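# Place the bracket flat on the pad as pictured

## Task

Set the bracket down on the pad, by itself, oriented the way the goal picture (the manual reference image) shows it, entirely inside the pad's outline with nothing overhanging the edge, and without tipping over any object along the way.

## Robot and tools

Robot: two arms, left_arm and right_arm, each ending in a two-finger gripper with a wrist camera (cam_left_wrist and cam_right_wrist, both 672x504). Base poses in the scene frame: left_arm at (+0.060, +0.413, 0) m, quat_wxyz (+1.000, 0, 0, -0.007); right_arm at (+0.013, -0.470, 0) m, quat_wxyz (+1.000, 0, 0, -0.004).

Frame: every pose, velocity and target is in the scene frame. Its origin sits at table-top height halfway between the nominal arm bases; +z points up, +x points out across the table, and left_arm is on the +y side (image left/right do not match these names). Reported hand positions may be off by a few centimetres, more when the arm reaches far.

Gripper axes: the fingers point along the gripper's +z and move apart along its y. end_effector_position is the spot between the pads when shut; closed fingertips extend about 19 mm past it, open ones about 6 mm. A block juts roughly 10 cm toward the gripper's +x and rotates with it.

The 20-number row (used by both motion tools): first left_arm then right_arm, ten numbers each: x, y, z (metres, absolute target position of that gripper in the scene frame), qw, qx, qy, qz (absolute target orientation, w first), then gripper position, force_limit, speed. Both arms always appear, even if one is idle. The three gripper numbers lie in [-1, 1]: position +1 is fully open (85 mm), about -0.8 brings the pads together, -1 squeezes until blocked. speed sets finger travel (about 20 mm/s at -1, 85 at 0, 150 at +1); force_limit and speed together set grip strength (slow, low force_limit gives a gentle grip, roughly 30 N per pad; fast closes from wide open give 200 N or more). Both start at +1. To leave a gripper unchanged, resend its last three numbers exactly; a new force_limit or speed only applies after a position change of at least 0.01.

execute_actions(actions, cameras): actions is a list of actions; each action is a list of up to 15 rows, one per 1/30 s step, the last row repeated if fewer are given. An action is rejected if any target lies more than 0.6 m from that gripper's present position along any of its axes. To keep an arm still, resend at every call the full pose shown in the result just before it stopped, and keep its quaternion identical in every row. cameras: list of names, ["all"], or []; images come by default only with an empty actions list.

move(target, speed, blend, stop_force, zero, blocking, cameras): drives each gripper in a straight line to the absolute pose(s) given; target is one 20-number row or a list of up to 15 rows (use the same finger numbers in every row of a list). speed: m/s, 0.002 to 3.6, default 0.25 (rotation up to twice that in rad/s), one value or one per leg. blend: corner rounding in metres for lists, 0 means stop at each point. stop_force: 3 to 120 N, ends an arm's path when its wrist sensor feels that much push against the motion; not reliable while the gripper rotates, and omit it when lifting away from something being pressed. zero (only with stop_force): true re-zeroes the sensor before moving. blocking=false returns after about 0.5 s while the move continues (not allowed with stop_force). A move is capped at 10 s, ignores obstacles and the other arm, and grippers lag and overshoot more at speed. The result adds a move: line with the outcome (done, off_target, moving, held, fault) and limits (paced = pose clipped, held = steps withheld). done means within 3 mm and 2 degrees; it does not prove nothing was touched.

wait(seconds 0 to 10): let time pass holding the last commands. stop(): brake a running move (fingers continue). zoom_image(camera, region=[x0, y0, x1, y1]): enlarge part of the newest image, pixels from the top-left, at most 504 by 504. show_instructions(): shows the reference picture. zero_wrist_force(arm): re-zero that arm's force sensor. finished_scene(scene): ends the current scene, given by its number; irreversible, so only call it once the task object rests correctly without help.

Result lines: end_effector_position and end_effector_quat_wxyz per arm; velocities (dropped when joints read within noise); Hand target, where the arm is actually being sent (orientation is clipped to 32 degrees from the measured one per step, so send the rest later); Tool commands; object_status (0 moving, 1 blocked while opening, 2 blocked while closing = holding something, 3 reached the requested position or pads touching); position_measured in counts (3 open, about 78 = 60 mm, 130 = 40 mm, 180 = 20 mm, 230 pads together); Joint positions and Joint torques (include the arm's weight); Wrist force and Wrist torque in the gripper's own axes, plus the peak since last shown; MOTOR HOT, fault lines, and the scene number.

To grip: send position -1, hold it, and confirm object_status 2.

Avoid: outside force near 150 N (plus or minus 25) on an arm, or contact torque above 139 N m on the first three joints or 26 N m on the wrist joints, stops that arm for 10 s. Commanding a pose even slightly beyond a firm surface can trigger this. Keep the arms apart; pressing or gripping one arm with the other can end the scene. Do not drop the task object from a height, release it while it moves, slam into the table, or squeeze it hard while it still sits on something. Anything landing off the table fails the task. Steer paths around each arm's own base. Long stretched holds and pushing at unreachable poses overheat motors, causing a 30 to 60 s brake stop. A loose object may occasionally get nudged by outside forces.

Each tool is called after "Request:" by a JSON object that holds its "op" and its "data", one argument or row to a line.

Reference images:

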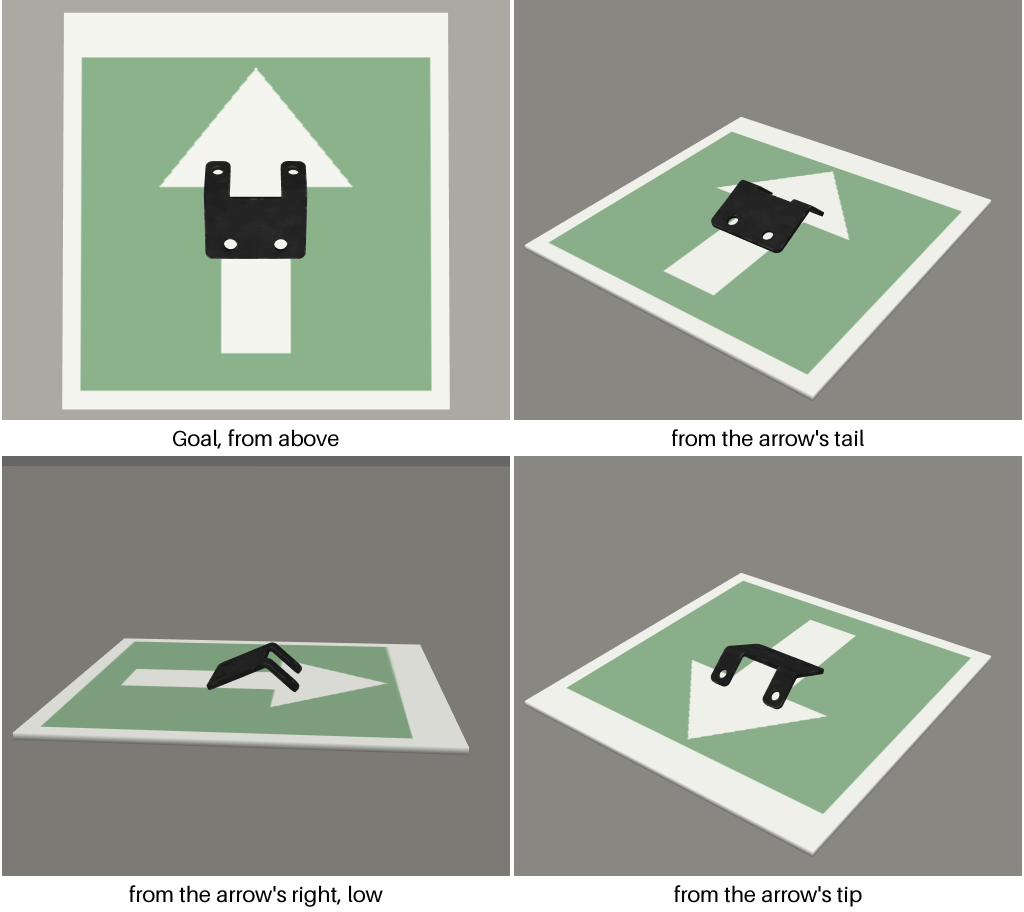

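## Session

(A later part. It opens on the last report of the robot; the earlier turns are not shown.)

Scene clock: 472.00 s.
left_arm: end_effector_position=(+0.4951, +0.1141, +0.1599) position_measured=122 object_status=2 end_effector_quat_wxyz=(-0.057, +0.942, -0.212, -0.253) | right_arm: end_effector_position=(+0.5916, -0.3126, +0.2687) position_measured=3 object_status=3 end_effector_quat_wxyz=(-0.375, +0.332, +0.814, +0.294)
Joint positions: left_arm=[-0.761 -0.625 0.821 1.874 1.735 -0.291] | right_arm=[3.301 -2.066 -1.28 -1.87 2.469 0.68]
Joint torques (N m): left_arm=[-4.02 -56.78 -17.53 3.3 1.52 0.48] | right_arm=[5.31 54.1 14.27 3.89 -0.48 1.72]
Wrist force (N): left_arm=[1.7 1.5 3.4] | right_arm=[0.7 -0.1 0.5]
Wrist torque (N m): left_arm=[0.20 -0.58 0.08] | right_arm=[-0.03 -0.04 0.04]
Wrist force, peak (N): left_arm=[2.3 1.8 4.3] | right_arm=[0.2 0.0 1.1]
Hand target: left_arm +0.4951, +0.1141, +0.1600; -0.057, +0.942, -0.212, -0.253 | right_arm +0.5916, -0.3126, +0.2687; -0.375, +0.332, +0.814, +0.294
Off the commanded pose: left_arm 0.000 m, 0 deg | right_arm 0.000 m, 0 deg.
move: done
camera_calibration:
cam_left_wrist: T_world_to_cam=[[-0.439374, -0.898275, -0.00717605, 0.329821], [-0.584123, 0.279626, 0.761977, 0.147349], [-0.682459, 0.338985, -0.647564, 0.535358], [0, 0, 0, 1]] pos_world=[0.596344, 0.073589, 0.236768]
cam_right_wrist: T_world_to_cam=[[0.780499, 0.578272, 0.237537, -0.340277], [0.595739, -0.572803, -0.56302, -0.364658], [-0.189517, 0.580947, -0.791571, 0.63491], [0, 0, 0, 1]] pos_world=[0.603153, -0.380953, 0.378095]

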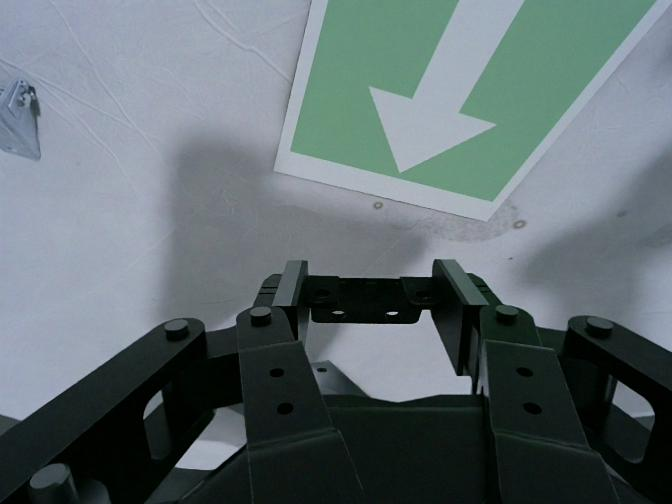

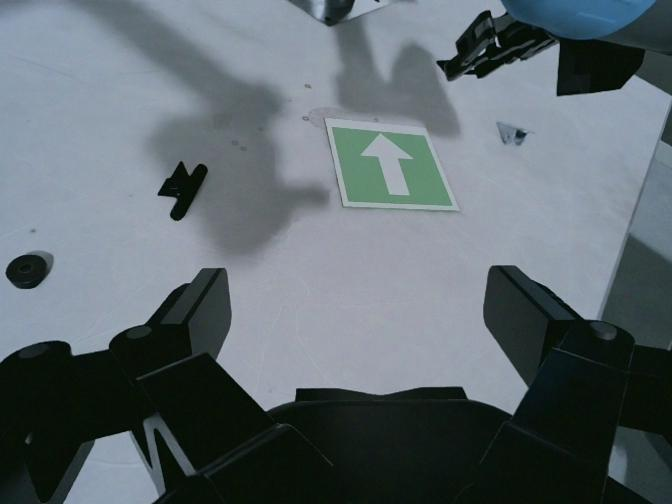

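Request:
{"op": "move", "data": {
  "target": [
    [0.4535,0.0742,0.110,0.2091,0.7628,-0.2986,0.5341,-1,-1,-1,0.5916,-0.3126,0.2687,-0.375,0.332,0.814,0.294,1,1,1]
  ],
  "speed": 0.25,
  "cameras": ["all"]
}}

Request:
{"op": "zoom_image", "data": {
  "camera": "cam_left_wrist",
  "region": [240, 200, 500, 360]
}}

Request:
{"op": "zoom_image", "data": {
  "camera": "cam_right_wrist",
  "region": [300, 30, 500, 180]
}}

Scene clock: 519.47 s.
left_arm: end_effector_position=(+0.4535, +0.0742, +0.1100) position_measured=122 object_status=2 end_effector_quat_wxyz=(+0.209, +0.763, -0.299, +0.534) end_effector_velocity=(+0.000, -0.001, +0.000) end_effector_angular_velocity=(-0.004, -0.002, -0.001) | right_arm: end_effector_position=(+0.5916, -0.3126, +0.2687) position_measured=3 object_status=3 end_effector_quat_wxyz=(-0.375, +0.332, +0.814, +0.294)
Joint positions: left_arm=[-1.165 -1.512 2.369 -0.475 1.165 -0.157] | right_arm=[3.301 -2.066 -1.28 -1.87 2.469 0.68]
Joint velocities: left_arm=[-0.001 0.001 0.001 -0.006 0 0] | right_arm=[within noise]
Joint torques (N m): left_arm=[8.96 -24.49 -10.3 -3.75 1.19 -0.17] | right_arm=[6.15 55.02 14.55 3.93 0.06 1.93]
Wrist force (N): left_arm=[-0.4 0.1 0.6] | right_arm=[0.4 -0.1 0.5]
Wrist torque (N m): left_arm=[-0.05 -0.14 -0.06] | right_arm=[-0.03 0.00 0.04]
Wrist force, peak (N): left_arm=[2.6 1.8 3.4] | right_arm=[0.4 0.0 1.0]
Hand target: left_arm +0.4535, +0.0742, +0.1100; +0.209, +0.763, -0.299, +0.534 | right_arm +0.5916, -0.3126, +0.2687; -0.375, +0.332, +0.814, +0.294
Off the commanded pose: left_arm 0.000 m, 0 deg | right_arm 0.000 m, 0 deg.
move: done
camera_calibration:
cam_left_wrist: T_world_to_cam=[[-0.672199, -0.740299, -0.0102407, 0.369464], [-0.467067, 0.434753, -0.76996, 0.27621], [0.574453, -0.512784, -0.63801, -0.0197836], [0, 0, 0, 1]] pos_world=[0.388727, 0.143286, 0.203832]
cam_right_wrist: T_world_to_cam=[[0.780499, 0.578272, 0.237537, -0.340277], [0.595739, -0.572803, -0.56302, -0.364658], [-0.189517, 0.580947, -0.791571, 0.63491], [0, 0, 0, 1]] pos_world=[0.603153, -0.380953, 0.378095]

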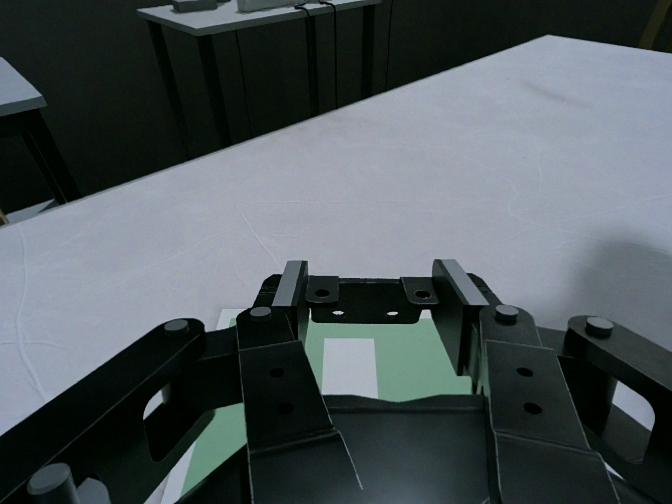

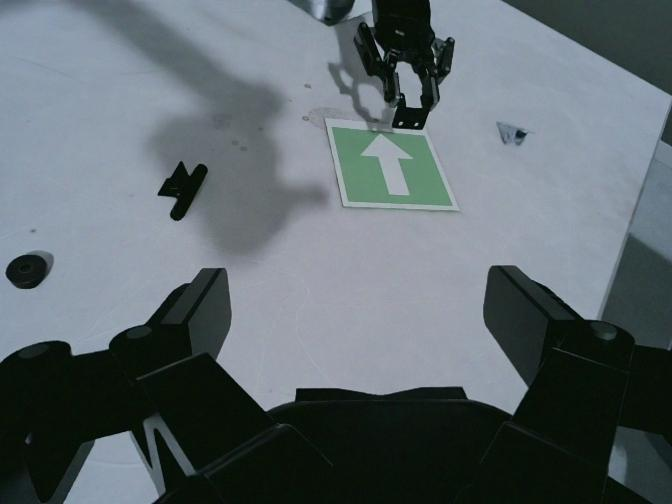

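Scaled by 1.938 from the camera's 672x504 image, which has a finer 960x720 frame.

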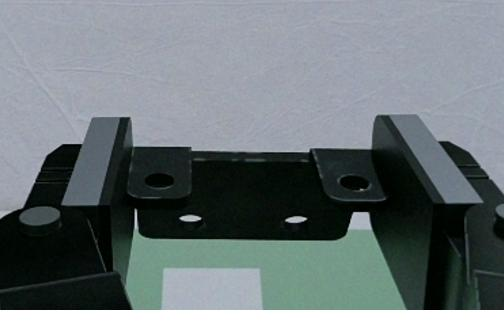

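Scaled by 2.520 from the camera's 672x504 image, which has a finer 960x720 frame.

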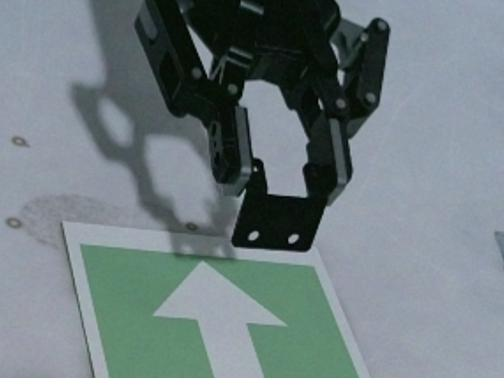

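Request:
{"op": "move", "data": {
  "target": [
    [0.4535,0.0742,0.055,0.2091,0.7628,-0.2986,0.5341,-1,-1,-1,0.5916,-0.3126,0.2687,-0.375,0.332,0.814,0.294,1,1,1]
  ],
  "speed": 0.12,
  "cameras": []
}}

Request:
{"op": "move", "data": {
  "target": [
    [0.4535,0.0742,0.020,0.2091,0.7628,-0.2986,0.5341,-1,-1,-1,0.5916,-0.3126,0.2687,-0.375,0.332,0.814,0.294,1,1,1]
  ],
  "speed": 0.01,
  "stop_force": 3,
  "cameras": ["all"]
}}

Request:
{"op": "zoom_image", "data": {
  "camera": "cam_left_wrist",
  "region": [240, 200, 500, 360]
}}

Request:
{"op": "zoom_image", "data": {
  "camera": "cam_right_wrist",
  "region": [320, 50, 500, 185]
}}

Scene clock: 530.73 s.
left_arm: end_effector_position=(+0.4535, +0.0742, +0.0550) position_measured=122 object_status=2 end_effector_quat_wxyz=(+0.209, +0.763, -0.299, +0.534) | right_arm: end_effector_position=(+0.5916, -0.3126, +0.2687) position_measured=3 object_status=3 end_effector_quat_wxyz=(-0.375, +0.332, +0.814, +0.294)
Joint positions: left_arm=[-1.165 -1.357 2.418 -0.679 1.165 -0.157] | right_arm=[3.301 -2.066 -1.28 -1.87 2.469 0.68]
Joint torques (N m): left_arm=[9.78 -16.29 -19.18 -1.89 1.9 1.89] | right_arm=[4.7 56.07 13.99 4.16 -0.07 1.99]
Wrist force (N): left_arm=[-0.3 0.0 0.5] | right_arm=[0.2 0.0 0.5]
Wrist torque (N m): left_arm=[-0.06 -0.14 -0.07] | right_arm=[-0.01 0.03 0.04]
Wrist force, peak (N): left_arm=[-2.2 0.2 1.3] | right_arm=[0.8 -0.4 0.6]
Hand target: left_arm +0.4535, +0.0742, +0.0550; +0.209, +0.763, -0.299, +0.534 | right_arm +0.5916, -0.3126, +0.2687; -0.375, +0.332, +0.814, +0.294
Off the commanded pose: left_arm 0.000 m, 0 deg | right_arm 0.000 m, 0 deg.
move: done
No camera images: "cameras" was empty.

Scene clock: 533.57 s.
left_arm: end_effector_position=(+0.4535, +0.0742, +0.0367) position_measured=122 object_status=2 end_effector_quat_wxyz=(+0.209, +0.763, -0.299, +0.534) | right_arm: end_effector_position=(+0.5916, -0.3126, +0.2687) position_measured=3 object_status=3 end_effector_quat_wxyz=(-0.375, +0.332, +0.814, +0.294)
Joint positions: left_arm=[-1.165 -1.298 2.428 -0.749 1.165 -0.157] | right_arm=[3.301 -2.066 -1.28 -1.87 2.469 0.68]
Joint torques (N m): left_arm=[6.75 -23.17 -16.81 0.59 1.75 0.58] | right_arm=[6.39 55.69 12.94 3.73 0.02 2]
Wrist force (N): left_arm=[2.4 0.0 -0.9] | right_arm=[0.4 -0.2 0.9]
Wrist torque (N m): left_arm=[-0.06 -0.19 -0.08] | right_arm=[-0.04 -0.01 0.04]
Wrist force, peak (N): left_arm=[3.8 -0.1 -1.6] | right_arm=[0.7 -0.1 0.8]
Hand target: left_arm +0.4535, +0.0742, +0.0367; +0.209, +0.763, -0.299, +0.534 | right_arm +0.5916, -0.3126, +0.2687; -0.375, +0.332, +0.814, +0.294
Off the commanded pose: left_arm 0.017 m, 0 deg | right_arm 0.000 m, 0 deg.
move: contact (left_arm)
camera_calibration:
cam_left_wrist: T_world_to_cam=[[-0.672196, -0.740303, -0.0102269, 0.368783], [-0.466936, 0.434617, -0.770116, 0.219639], [0.574564, -0.512893, -0.637822, -0.0666155], [0, 0, 0, 1]] pos_world=[0.388727, 0.143386, 0.130431]
cam_right_wrist: T_world_to_cam=[[0.780499, 0.578272, 0.237537, -0.340277], [0.595739, -0.572803, -0.56302, -0.364658], [-0.189517, 0.580947, -0.791571, 0.63491], [0, 0, 0, 1]] pos_world=[0.603153, -0.380953, 0.378095]

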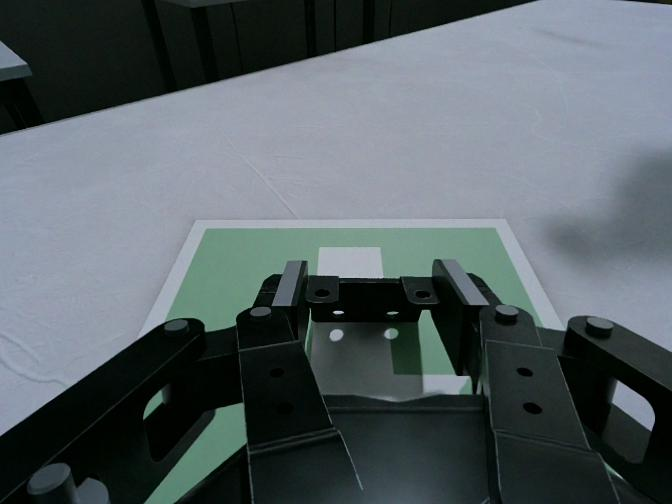

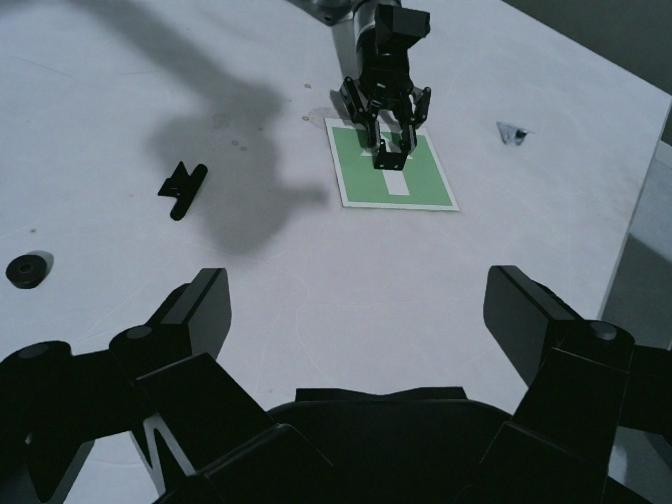

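Scaled by 1.938 from the camera's 672x504 image, which has a finer 960x720 frame.

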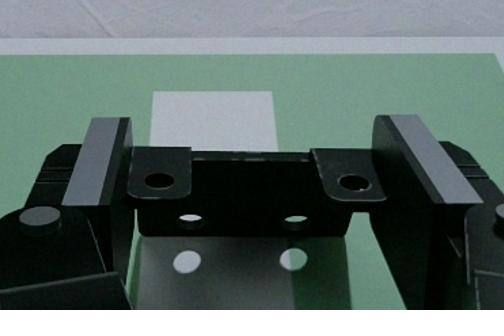

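Scaled by 2.800 from the camera's 672x504 image, which has a finer 960x720 frame.

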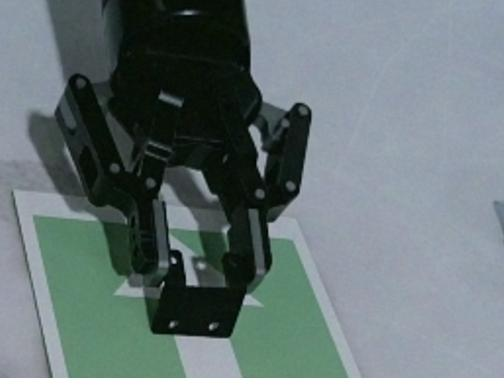

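Request:
{"op": "move", "data": {
  "target": [
    [0.4529,0.0747,0.0386,0.1540,0.8440,-0.3303,0.3935,-1,-1,-1,0.5916,-0.3126,0.2687,-0.375,0.332,0.814,0.294,1,1,1]
  ],
  "speed": 0.1,
  "cameras": ["all"]
}}

Request:
{"op": "zoom_image", "data": {
  "camera": "cam_left_wrist",
  "region": [240, 200, 500, 360]
}}

Request:
{"op": "zoom_image", "data": {
  "camera": "cam_right_wrist",
  "region": [320, 50, 500, 185]
}}

Scene clock: 554.10 s.
left_arm: end_effector_position=(+0.4529, +0.0747, +0.0386) position_measured=122 object_status=2 end_effector_quat_wxyz=(+0.154, +0.844, -0.330, +0.394) | right_arm: end_effector_position=(+0.5916, -0.3126, +0.2687) position_measured=3 object_status=3 end_effector_quat_wxyz=(-0.375, +0.332, +0.814, +0.294)
Joint positions: left_arm=[-1.101 -1.324 2.182 -0.125 1.29 -0.245] | right_arm=[3.301 -2.066 -1.28 -1.87 2.469 0.68]
Joint torques (N m): left_arm=[-6.61 -29.8 -10.09 1.39 -2.18 1.8] | right_arm=[5.93 55.66 14.81 4.08 0.28 2.05]
Wrist force (N): left_arm=[6.0 0.3 -0.9] | right_arm=[-0.1 -0.1 0.6]
Wrist torque (N m): left_arm=[0.03 -0.31 0.01] | right_arm=[-0.03 0.07 0.03]
Wrist force, peak (N): left_arm=[6.5 0.1 -1.6] | right_arm=[0.6 -0.1 1.0]
Hand target: left_arm +0.4529, +0.0747, +0.0386; +0.154, +0.844, -0.330, +0.393 | right_arm +0.5916, -0.3126, +0.2687; -0.375, +0.332, +0.814, +0.294
Off the commanded pose: left_arm 0.000 m, 0 deg | right_arm 0.000 m, 0 deg.
move: done
camera_calibration:
cam_left_wrist: T_world_to_cam=[[-0.67494, -0.737763, -0.0127241, 0.369946], [-0.632275, 0.587152, -0.505451, 0.273942], [0.380374, -0.333104, -0.862762, 0.0184506], [0, 0, 0, 1]] pos_world=[0.41588, 0.118233, 0.15909]
cam_right_wrist: T_world_to_cam=[[0.780499, 0.578272, 0.237537, -0.340277], [0.595739, -0.572803, -0.56302, -0.364658], [-0.189517, 0.580947, -0.791571, 0.63491], [0, 0, 0, 1]] pos_world=[0.603153, -0.380953, 0.378095]

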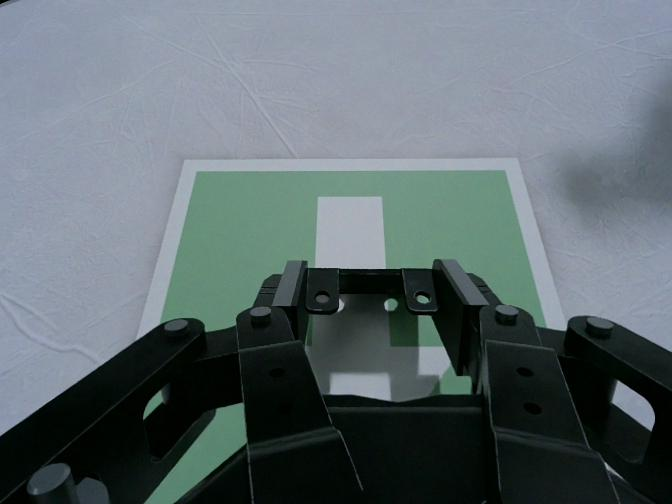

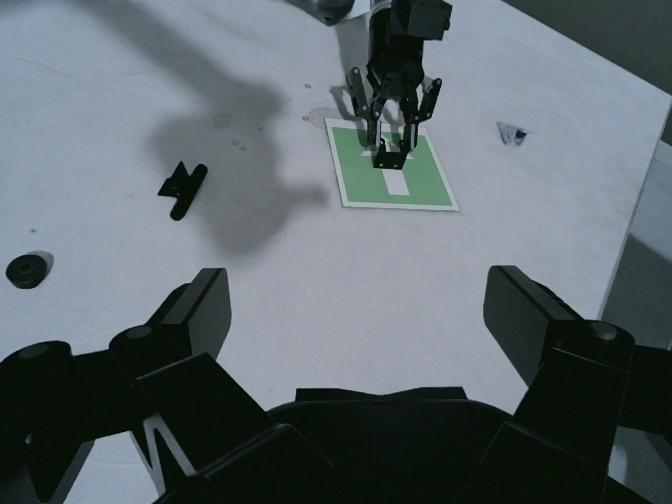

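Scaled by 1.938 from the camera's 672x504 image, which has a finer 960x720 frame.

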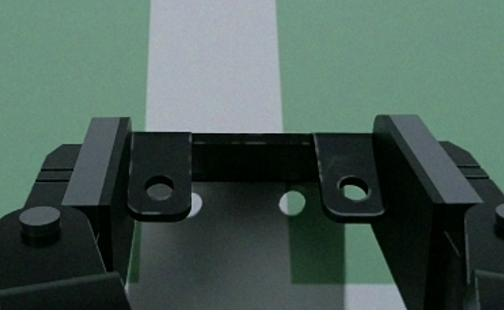

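Scaled by 2.800 from the camera's 672x504 image, which has a finer 960x720 frame.

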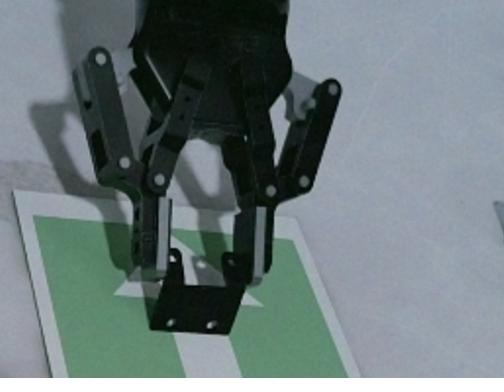

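Request:
{"op": "move", "data": {
  "target": [
    [0.4529,0.0747,0.0408,0.0943,0.8995,-0.3521,0.2410,-1,-1,-1,0.5916,-0.3126,0.2687,-0.375,0.332,0.814,0.294,1,1,1],
    [0.4534,0.0743,0.0428,0.0318,0.9277,-0.3631,0.0812,-1,-1,-1,0.5916,-0.3126,0.2687,-0.375,0.332,0.814,0.294,1,1,1]
  ],
  "speed": 0.1,
  "blend": [0.002,0],
  "cameras": ["all"]
}}

Request:
{"op": "zoom_image", "data": {
  "camera": "cam_left_wrist",
  "region": [240, 200, 500, 360]
}}

Request:
{"op": "zoom_image", "data": {
  "camera": "cam_right_wrist",
  "region": [320, 50, 500, 185]
}}

Scene clock: 563.40 s.
left_arm: end_effector_position=(+0.4534, +0.0743, +0.0428) position_measured=122 object_status=2 end_effector_quat_wxyz=(+0.032, +0.928, -0.363, +0.081) | right_arm: end_effector_position=(+0.5916, -0.3126, +0.2687) position_measured=3 object_status=3 end_effector_quat_wxyz=(-0.375, +0.332, +0.814, +0.294)
Joint positions: left_arm=[-0.977 -1.017 1.585 0.833 1.529 -0.242] | right_arm=[3.301 -2.066 -1.28 -1.87 2.469 0.68]
Joint torques (N m): left_arm=[-6.26 -39.07 -12.54 1.75 -1.97 -1.71] | right_arm=[6.31 54.92 13.78 4 0.66 1.95]
Wrist force (N): left_arm=[4.0 1.5 -1.9] | right_arm=[0.3 0.1 0.4]
Wrist torque (N m): left_arm=[0.14 -0.37 0.02] | right_arm=[0.00 0.01 0.03]
Wrist force, peak (N): left_arm=[6.5 0.1 -1.4] | right_arm=[0.3 -0.1 1.0]
Hand target: left_arm +0.4534, +0.0743, +0.0428; +0.032, +0.928, -0.363, +0.081 | right_arm +0.5916, -0.3126, +0.2687; -0.375, +0.332, +0.814, +0.294
Off the commanded pose: left_arm 0.000 m, 0 deg | right_arm 0.000 m, 0 deg.
move: done
camera_calibration:
cam_left_wrist: T_world_to_cam=[[-0.681982, -0.731255, -0.0129275, 0.372756], [-0.722491, 0.670851, 0.167229, 0.282559], [-0.113615, 0.123387, -0.985833, 0.21709], [0, 0, 0, 1]] pos_world=[0.483024, 0.0562389, 0.171581]
cam_right_wrist: T_world_to_cam=[[0.780499, 0.578272, 0.237537, -0.340277], [0.595739, -0.572803, -0.56302, -0.364658], [-0.189517, 0.580947, -0.791571, 0.63491], [0, 0, 0, 1]] pos_world=[0.603153, -0.380953, 0.378095]

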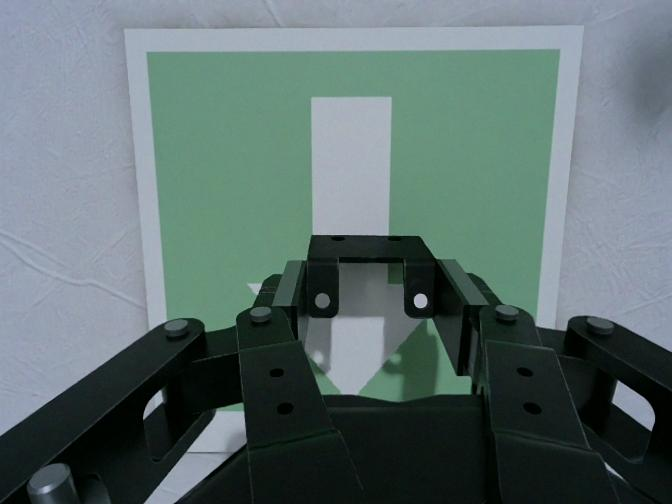

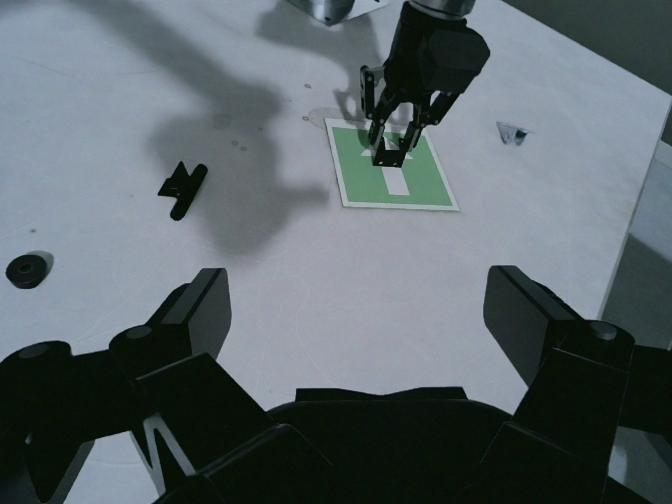

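Scaled by 1.938 from the camera's 672x504 image, which has a finer 960x720 frame.

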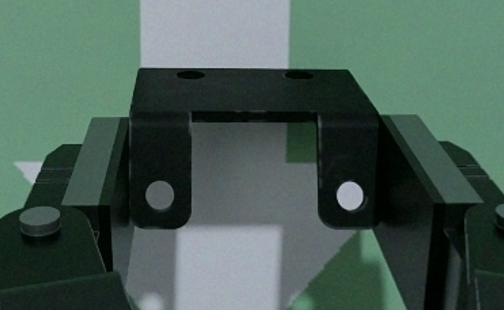

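Scaled by 2.800 from the camera's 672x504 image, which has a finer 960x720 frame.

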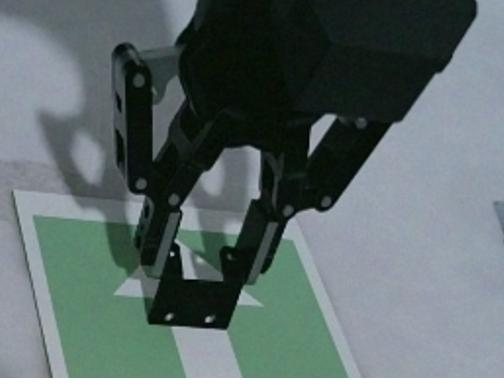

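Request:
{"op": "move", "data": {
  "target": [
    [0.4545,0.0733,0.0446,-0.0318,0.9277,-0.3631,-0.0812,-1,-1,-1,0.5916,-0.3126,0.2687,-0.375,0.332,0.814,0.294,1,1,1],
    [0.4551,0.0727,0.0453,-0.0633,0.9171,-0.3590,-0.1617,-1,-1,-1,0.5916,-0.3126,0.2687,-0.375,0.332,0.814,0.294,1,1,1]
  ],
  "speed": 0.1,
  "blend": [0.002,0],
  "cameras": ["all"]
}}

Request:
{"op": "zoom_image", "data": {
  "camera": "cam_left_wrist",
  "region": [240, 180, 500, 340]
}}

Request:
{"op": "zoom_image", "data": {
  "camera": "cam_right_wrist",
  "region": [320, 50, 500, 185]
}}

Scene clock: 575.80 s.
left_arm: end_effector_position=(+0.4551, +0.0727, +0.0453) position_measured=122 object_status=2 end_effector_quat_wxyz=(-0.063, +0.917, -0.359, -0.162) | right_arm: end_effector_position=(+0.5916, -0.3126, +0.2687) position_measured=3 object_status=3 end_effector_quat_wxyz=(-0.375, +0.332, +0.814, +0.294)
Joint positions: left_arm=[-0.922 -0.661 1.11 1.465 1.636 -0.179] | right_arm=[3.301 -2.066 -1.28 -1.87 2.469 0.68]
Joint torques (N m): left_arm=[-5.46 -49.84 -11.78 1.17 -2.07 -1.71] | right_arm=[6.62 54.33 14.49 3.91 0.61 1.97]
Wrist force (N): left_arm=[0.5 2.0 -3.6] | right_arm=[0.0 -0.2 0.3]
Wrist torque (N m): left_arm=[0.25 -0.39 0.10] | right_arm=[-0.05 0.06 0.03]
Wrist force, peak (N): left_arm=[4.4 1.6 -2.6] | right_arm=[0.6 0.3 0.8]
Hand target: left_arm +0.4551, +0.0727, +0.0453; -0.063, +0.917, -0.359, -0.162 | right_arm +0.5916, -0.3126, +0.2687; -0.375, +0.332, +0.814, +0.294
Off the commanded pose: left_arm 0.000 m, 0 deg | right_arm 0.000 m, 0 deg.
move: done
camera_calibration:
cam_left_wrist: T_world_to_cam=[[-0.686272, -0.72729, -0.00893765, 0.374237], [-0.564075, 0.524424, 0.637808, 0.201633], [-0.459185, 0.442751, -0.770143, 0.344159], [0, 0, 0, 1]] pos_world=[0.528597, 0.0140608, 0.139794]
cam_right_wrist: T_world_to_cam=[[0.780499, 0.578272, 0.237537, -0.340277], [0.595739, -0.572803, -0.56302, -0.364658], [-0.189517, 0.580947, -0.791571, 0.63491], [0, 0, 0, 1]] pos_world=[0.603153, -0.380953, 0.378095]

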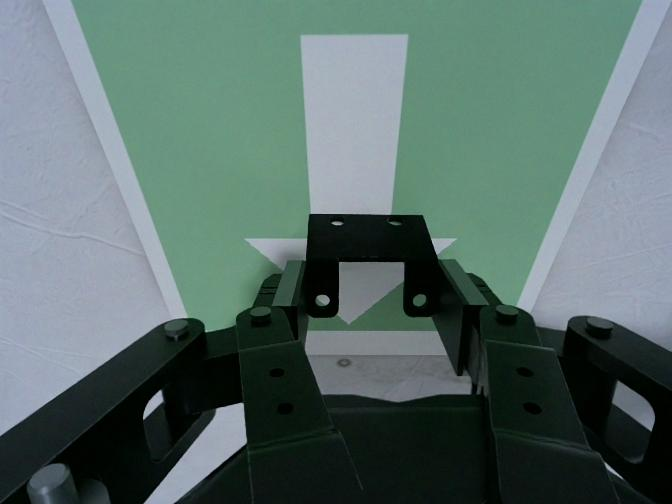

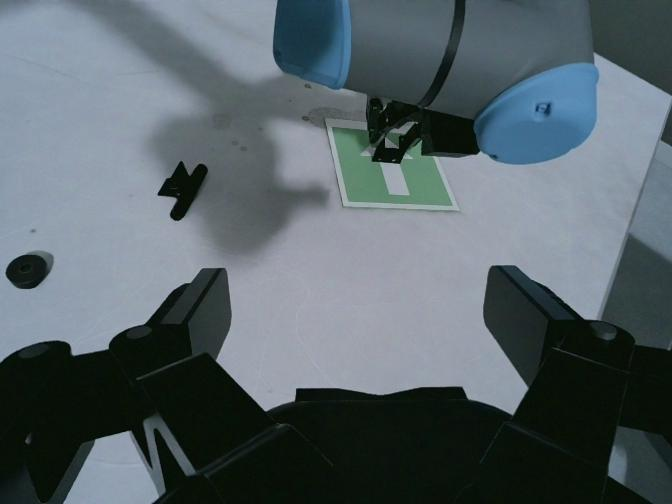

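Scaled by 1.938 from the camera's 672x504 image, which has a finer 960x720 frame.

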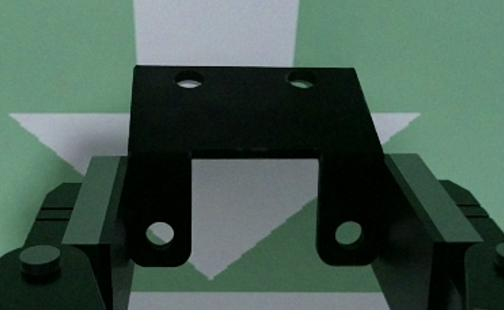

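Scaled by 2.800 from the camera's 672x504 image, which has a finer 960x720 frame.

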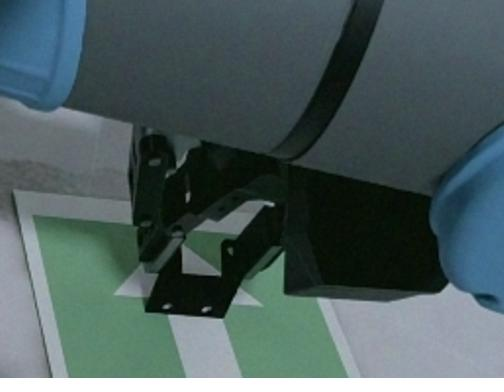

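Request:
{"op": "move", "data": {
  "target": [
    [0.4551,0.0727,0.060,-0.0633,0.9171,-0.3590,-0.1617,-1,-1,-1,0.5916,-0.3126,0.2687,-0.375,0.332,0.814,0.294,1,1,1],
    [0.4472,0.0800,0.050,0.0695,0.9141,-0.3578,0.1777,-1,-1,-1,0.5916,-0.3126,0.2687,-0.375,0.332,0.814,0.294,1,1,1]
  ],
  "speed": [0.08,0.15],
  "blend": [0.005,0],
  "cameras": ["all"]
}}

Request:
{"op": "zoom_image", "data": {
  "camera": "cam_left_wrist",
  "region": [240, 180, 500, 340]
}}

Request:
{"op": "zoom_image", "data": {
  "camera": "cam_right_wrist",
  "region": [320, 50, 500, 185]
}}

Scene clock: 617.70 s.
left_arm: end_effector_position=(+0.4472, +0.0800, +0.0500) position_measured=122 object_status=2 end_effector_quat_wxyz=(+0.069, +0.914, -0.358, +0.178) | right_arm: end_effector_position=(+0.5916, -0.3126, +0.2687) position_measured=3 object_status=3 end_effector_quat_wxyz=(-0.375, +0.332, +0.814, +0.294)
Joint positions: left_arm=[-1.015 -1.166 1.789 0.578 1.466 -0.264] | right_arm=[3.301 -2.066 -1.28 -1.87 2.469 0.68]
Joint torques (N m): left_arm=[10.56 -36.46 -11.09 0.63 1.85 1.89] | right_arm=[5.91 56.95 14 4.07 1.02 1.91]
Wrist force (N): left_arm=[0.5 1.2 2.7] | right_arm=[0.3 0.2 0.4]
Wrist torque (N m): left_arm=[0.10 -0.37 0.12] | right_arm=[0.01 0.02 0.03]
Wrist force, peak (N): left_arm=[2.0 2.2 4.2] | right_arm=[0.8 0.1 0.9]
Hand target: left_arm +0.4472, +0.0800, +0.0500; +0.069, +0.914, -0.358, +0.178 | right_arm +0.5916, -0.3126, +0.2687; -0.375, +0.332, +0.814, +0.294
Off the commanded pose: left_arm 0.000 m, 0 deg | right_arm 0.000 m, 0 deg.
move: done
camera_calibration:
cam_left_wrist: T_world_to_cam=[[-0.679899, -0.733176, -0.0137989, 0.371992], [-0.732241, 0.679806, -0.0410818, 0.287015], [0.0395008, -0.0178274, -0.99906, 0.166237], [0, 0, 0, 1]] pos_world=[0.456515, 0.0805848, 0.183005]
cam_right_wrist: T_world_to_cam=[[0.780499, 0.578272, 0.237537, -0.340277], [0.595739, -0.572803, -0.56302, -0.364658], [-0.189517, 0.580947, -0.791571, 0.63491], [0, 0, 0, 1]] pos_world=[0.603153, -0.380953, 0.378095]

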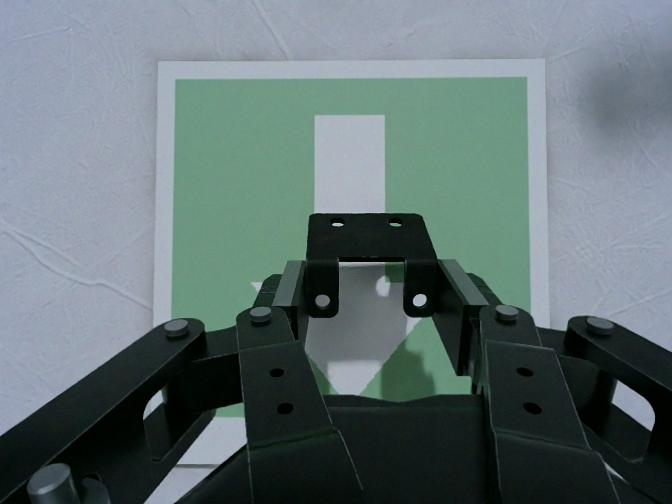

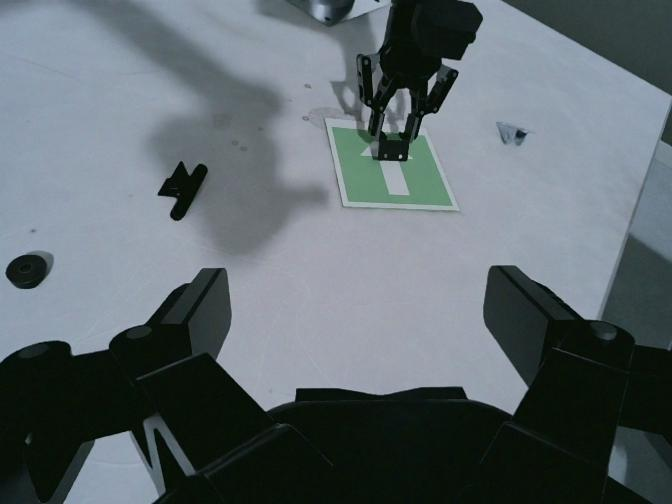

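Scaled by 1.938 from the camera's 672x504 image, which has a finer 960x720 frame.

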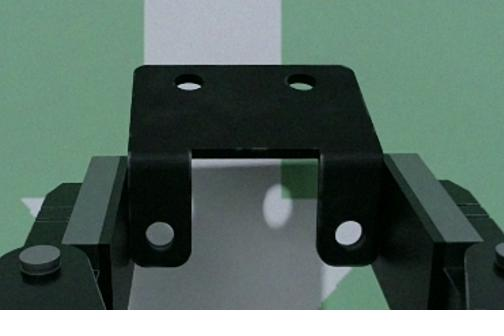

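Scaled by 2.800 from the camera's 672x504 image, which has a finer 960x720 frame.

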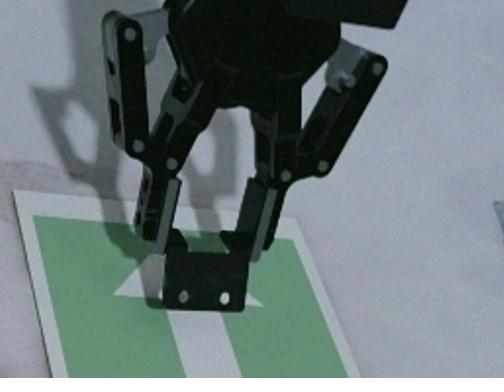

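Request:
{"op": "move", "data": {
  "target": [
    [0.4496,0.0826,0.012,0.0695,0.9141,-0.3578,0.1777,-1,-1,-1,0.5916,-0.3126,0.2687,-0.375,0.332,0.814,0.294,1,1,1]
  ],
  "speed": 0.015,
  "stop_force": 3,
  "cameras": ["all"]
}}

Request:
{"op": "zoom_image", "data": {
  "camera": "cam_left_wrist",
  "region": [240, 180, 500, 340]
}}

Request:
{"op": "zoom_image", "data": {
  "camera": "cam_right_wrist",
  "region": [320, 50, 500, 185]
}}

Scene clock: 628.23 s.
left_arm: end_effector_position=(+0.4484, +0.0813, +0.0311) position_measured=122 object_status=2 end_effector_quat_wxyz=(+0.070, +0.914, -0.358, +0.178) | right_arm: end_effector_position=(+0.5916, -0.3126, +0.2687) position_measured=3 object_status=3 end_effector_quat_wxyz=(-0.375, +0.332, +0.814, +0.294)
Joint positions: left_arm=[-1.01 -1.138 1.806 0.532 1.467 -0.26] | right_arm=[3.301 -2.066 -1.28 -1.87 2.469 0.68]
Joint torques (N m): left_arm=[-6.1 -40.17 -21.58 3.45 -1.82 -1.68] | right_arm=[5.56 54.68 14.52 4.02 1.14 1.96]
Wrist force (N): left_arm=[1.1 1.6 -0.8] | right_arm=[0.3 -0.4 0.4]
Wrist torque (N m): left_arm=[0.07 -0.27 -0.02] | right_arm=[-0.07 0.02 0.04]
Wrist force, peak (N): left_arm=[0.3 1.7 2.9] | right_arm=[0.9 -0.4 0.7]
Hand target: left_arm +0.4484, +0.0813, +0.0311; +0.070, +0.914, -0.358, +0.178 | right_arm +0.5916, -0.3126, +0.2687; -0.375, +0.332, +0.814, +0.294
Off the commanded pose: left_arm 0.019 m, 0 deg | right_arm 0.000 m, 0 deg.
move: contact (left_arm)
camera_calibration:
cam_left_wrist: T_world_to_cam=[[-0.679902, -0.733175, -0.0137202, 0.373489], [-0.732233, 0.679801, -0.0412909, 0.286264], [0.0396004, -0.0180273, -0.999053, 0.147299], [0, 0, 0, 1]] pos_world=[0.457714, 0.0818857, 0.164104]
cam_right_wrist: T_world_to_cam=[[0.780499, 0.578272, 0.237537, -0.340277], [0.595739, -0.572803, -0.56302, -0.364658], [-0.189517, 0.580947, -0.791571, 0.63491], [0, 0, 0, 1]] pos_world=[0.603153, -0.380953, 0.378095]

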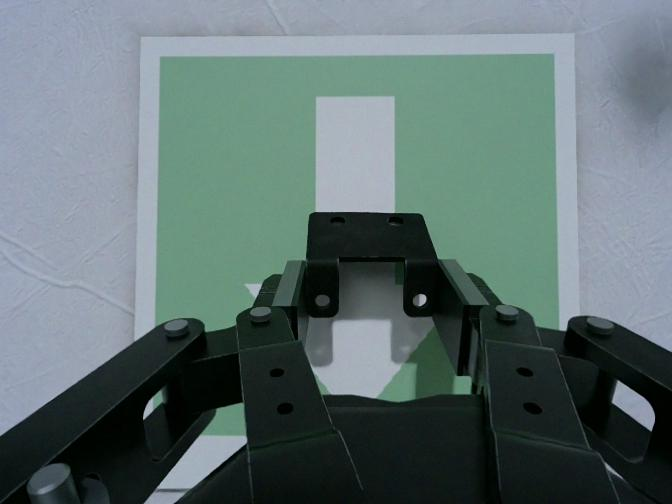

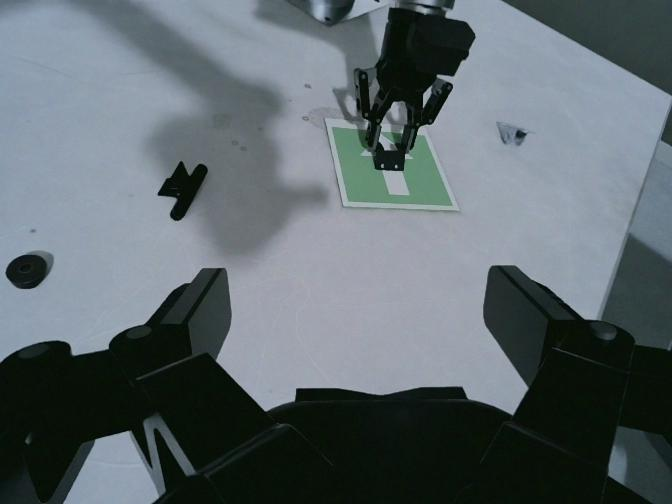

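Scaled by 1.938 from the camera's 672x504 image, which has a finer 960x720 frame.

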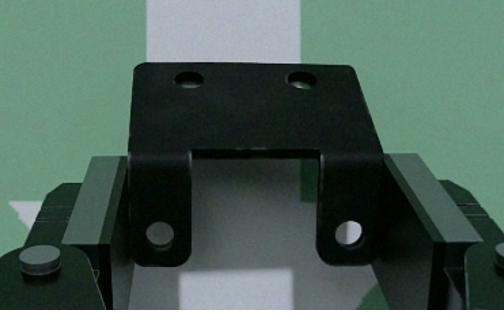

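Scaled by 2.800 from the camera's 672x504 image, which has a finer 960x720 frame.

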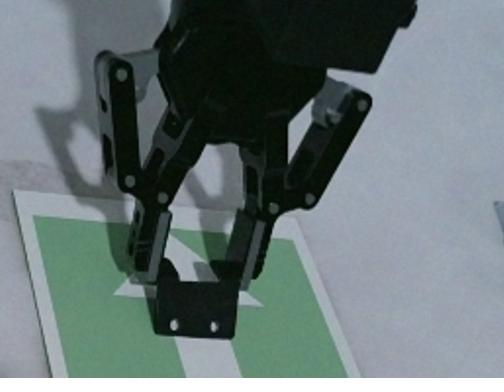

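Request:
{"op": "move", "data": {
  "target": [
    [0.4495,0.0804,0.0316,-0.0127,0.9306,-0.3643,-0.0325,-1,-1,-1,0.5916,-0.3126,0.2687,-0.375,0.332,0.814,0.294,1,1,1],
    [0.4508,0.0792,0.0318,-0.0943,0.8995,-0.3521,-0.2410,-1,-1,-1,0.5916,-0.3126,0.2687,-0.375,0.332,0.814,0.294,1,1,1]
  ],
  "speed": 0.1,
  "blend": [0.002,0],
  "cameras": ["all"]
}}

Request:
{"op": "zoom_image", "data": {
  "camera": "cam_left_wrist",
  "region": [240, 160, 500, 320]
}}

Request:
{"op": "zoom_image", "data": {
  "camera": "cam_right_wrist",
  "region": [320, 50, 500, 185]
}}

Scene clock: 652.77 s.
left_arm: end_effector_position=(+0.4508, +0.0792, +0.0318) position_measured=122 object_status=2 end_effector_quat_wxyz=(-0.094, +0.899, -0.352, -0.241) | right_arm: end_effector_position=(+0.5916, -0.3126, +0.2687) position_measured=3 object_status=3 end_effector_quat_wxyz=(-0.375, +0.332, +0.814, +0.294)
Joint positions: left_arm=[-0.909 -0.539 1.003 1.624 1.659 -0.154] | right_arm=[3.301 -2.066 -1.28 -1.87 2.469 0.68]
Joint torques (N m): left_arm=[-3.51 -55.66 -13.42 1.66 -2.15 -1.75] | right_arm=[5.37 54.77 15.02 3.97 1.38 1.94]
Wrist force (N): left_arm=[0.4 1.8 0.5] | right_arm=[0.3 0.0 0.5]
Wrist torque (N m): left_arm=[0.16 -0.46 0.12] | right_arm=[-0.02 0.02 0.03]
Wrist force, peak (N): left_arm=[2.2 2.5 0.3] | right_arm=[0.3 0.1 1.3]
Hand target: left_arm +0.4508, +0.0792, +0.0318; -0.094, +0.899, -0.352, -0.241 | right_arm +0.5916, -0.3126, +0.2687; -0.375, +0.332, +0.814, +0.294
Off the commanded pose: left_arm 0.000 m, 0 deg | right_arm 0.000 m, 0 deg.
move: done
camera_calibration:
cam_left_wrist: T_world_to_cam=[[-0.687319, -0.726323, -0.00685842, 0.376242], [-0.47409, 0.441437, 0.761821, 0.166425], [-0.550301, 0.526866, -0.647751, 0.359514], [0, 0, 0, 1]] pos_world=[0.535339, 0.0103912, 0.108669]
cam_right_wrist: T_world_to_cam=[[0.780499, 0.578272, 0.237537, -0.340277], [0.595739, -0.572803, -0.56302, -0.364658], [-0.189517, 0.580947, -0.791571, 0.63491], [0, 0, 0, 1]] pos_world=[0.603153, -0.380953, 0.378095]

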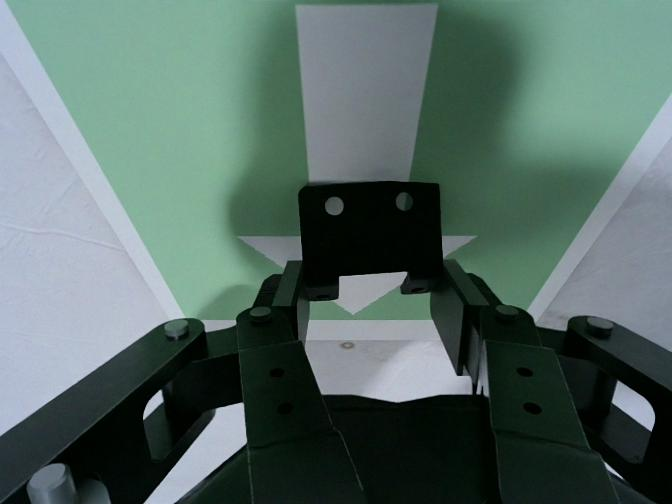

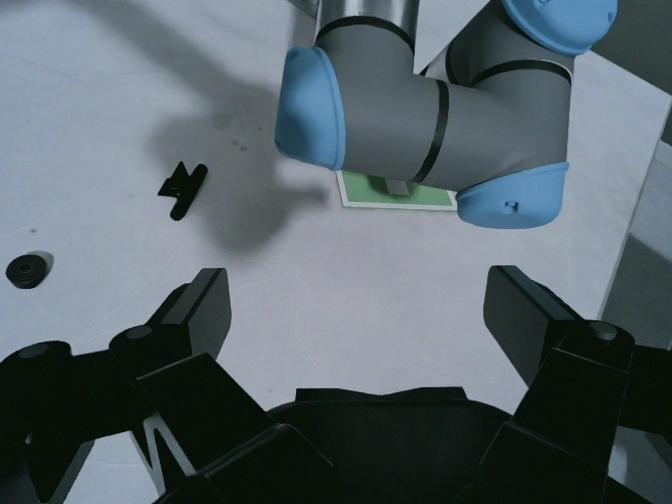

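Scaled by 1.938 from the camera's 672x504 image, which has a finer 960x720 frame.

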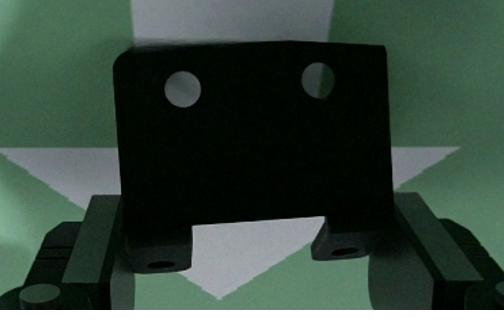

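Scaled by 2.800 from the camera's 672x504 image, which has a finer 960x720 frame.

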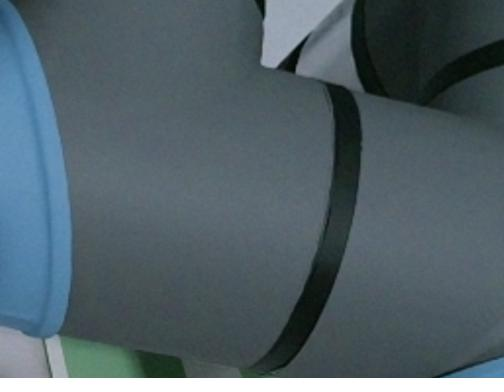

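Request:
{"op": "move", "data": {
  "target": [
    [0.4468,0.0828,0.0252,-0.0554,0.9204,-0.3603,-0.1416,-1,-1,-1,0.5916,-0.3126,0.2687,-0.375,0.332,0.814,0.294,1,1,1],
    [0.4440,0.0855,0.0185,-0.0159,0.9303,-0.3641,-0.0406,-1,-1,-1,0.5916,-0.3126,0.2687,-0.375,0.332,0.814,0.294,1,1,1]
  ],
  "speed": 0.08,
  "blend": [0.002,0],
  "cameras": ["all"]
}}

Request:
{"op": "zoom_image", "data": {
  "camera": "cam_left_wrist",
  "region": [240, 160, 500, 320]
}}

Request:
{"op": "zoom_image", "data": {
  "camera": "cam_right_wrist",
  "region": [320, 50, 500, 185]
}}

Scene clock: 678.13 s.
left_arm: end_effector_position=(+0.4440, +0.0855, +0.0185) position_measured=122 object_status=2 end_effector_quat_wxyz=(-0.016, +0.930, -0.364, -0.041) | right_arm: end_effector_position=(+0.5916, -0.3126, +0.2687) position_measured=3 object_status=3 end_effector_quat_wxyz=(-0.375, +0.332, +0.814, +0.294)
Joint positions: left_arm=[-0.949 -0.847 1.426 1.076 1.589 -0.217] | right_arm=[3.301 -2.066 -1.28 -1.87 2.469 0.68]
Joint torques (N m): left_arm=[8.27 -29.37 -13.1 1.71 2.16 1.9] | right_arm=[6.24 55.85 15.29 3.92 1.65 1.83]
Wrist force (N): left_arm=[-0.1 2.0 -23.5] | right_arm=[-0.1 -0.3 0.5]
Wrist torque (N m): left_arm=[0.12 -0.38 0.21] | right_arm=[-0.05 0.07 0.04]
Wrist force, peak (N): left_arm=[-0.9 2.2 -23.9] | right_arm=[0.5 -0.2 0.8]
Hand target: left_arm +0.4440, +0.0855, +0.0185; -0.016, +0.930, -0.364, -0.041 | right_arm +0.5916, -0.3126, +0.2687; -0.375, +0.332, +0.814, +0.294
Off the commanded pose: left_arm 0.000 m, 0 deg | right_arm 0.000 m, 0 deg.
move: done
camera_calibration:
cam_left_wrist: T_world_to_cam=[[-0.684299, -0.72911, -0.0115566, 0.374926], [-0.6661, 0.618555, 0.416774, 0.247071], [-0.296726, 0.292896, -0.908937, 0.256132], [0, 0, 0, 1]] pos_world=[0.497136, 0.0455159, 0.134168]
cam_right_wrist: T_world_to_cam=[[0.780499, 0.578272, 0.237537, -0.340277], [0.595739, -0.572803, -0.56302, -0.364658], [-0.189517, 0.580947, -0.791571, 0.63491], [0, 0, 0, 1]] pos_world=[0.603153, -0.380953, 0.378095]

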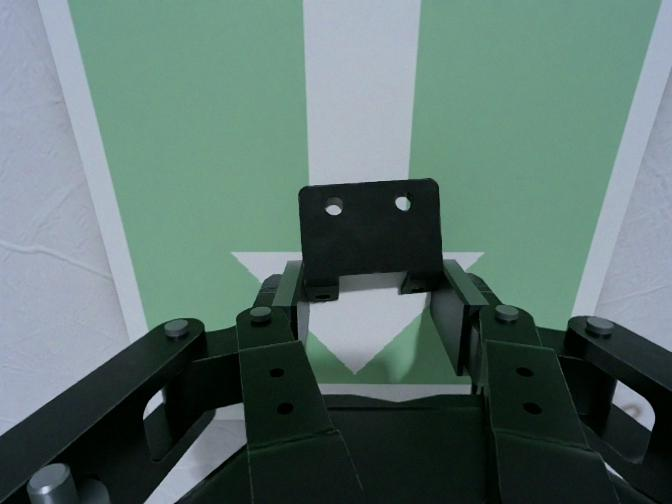

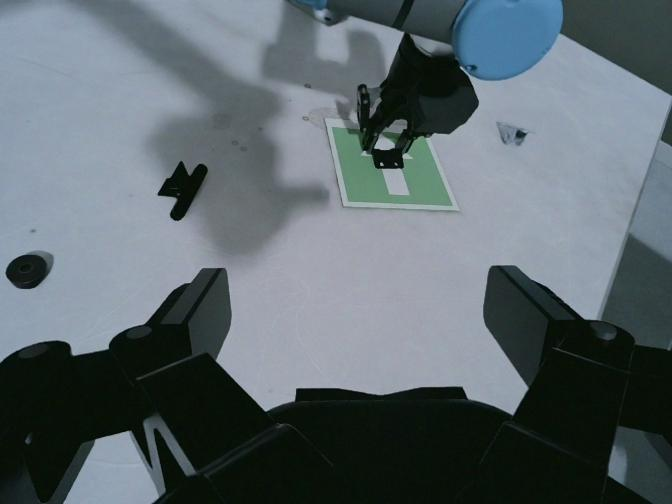

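Scaled by 1.938 from the camera's 672x504 image, which has a finer 960x720 frame.

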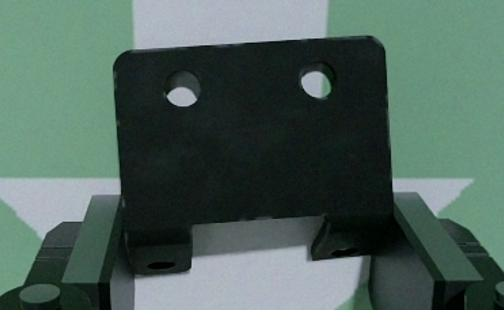

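Scaled by 2.800 from the camera's 672x504 image, which has a finer 960x720 frame.

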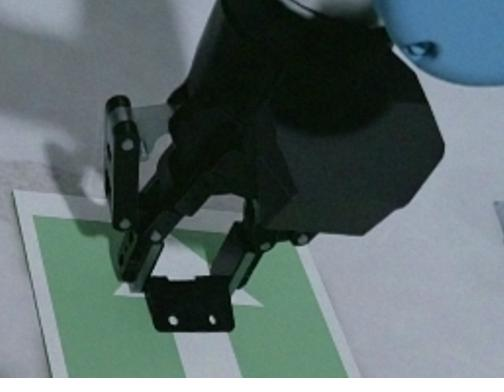

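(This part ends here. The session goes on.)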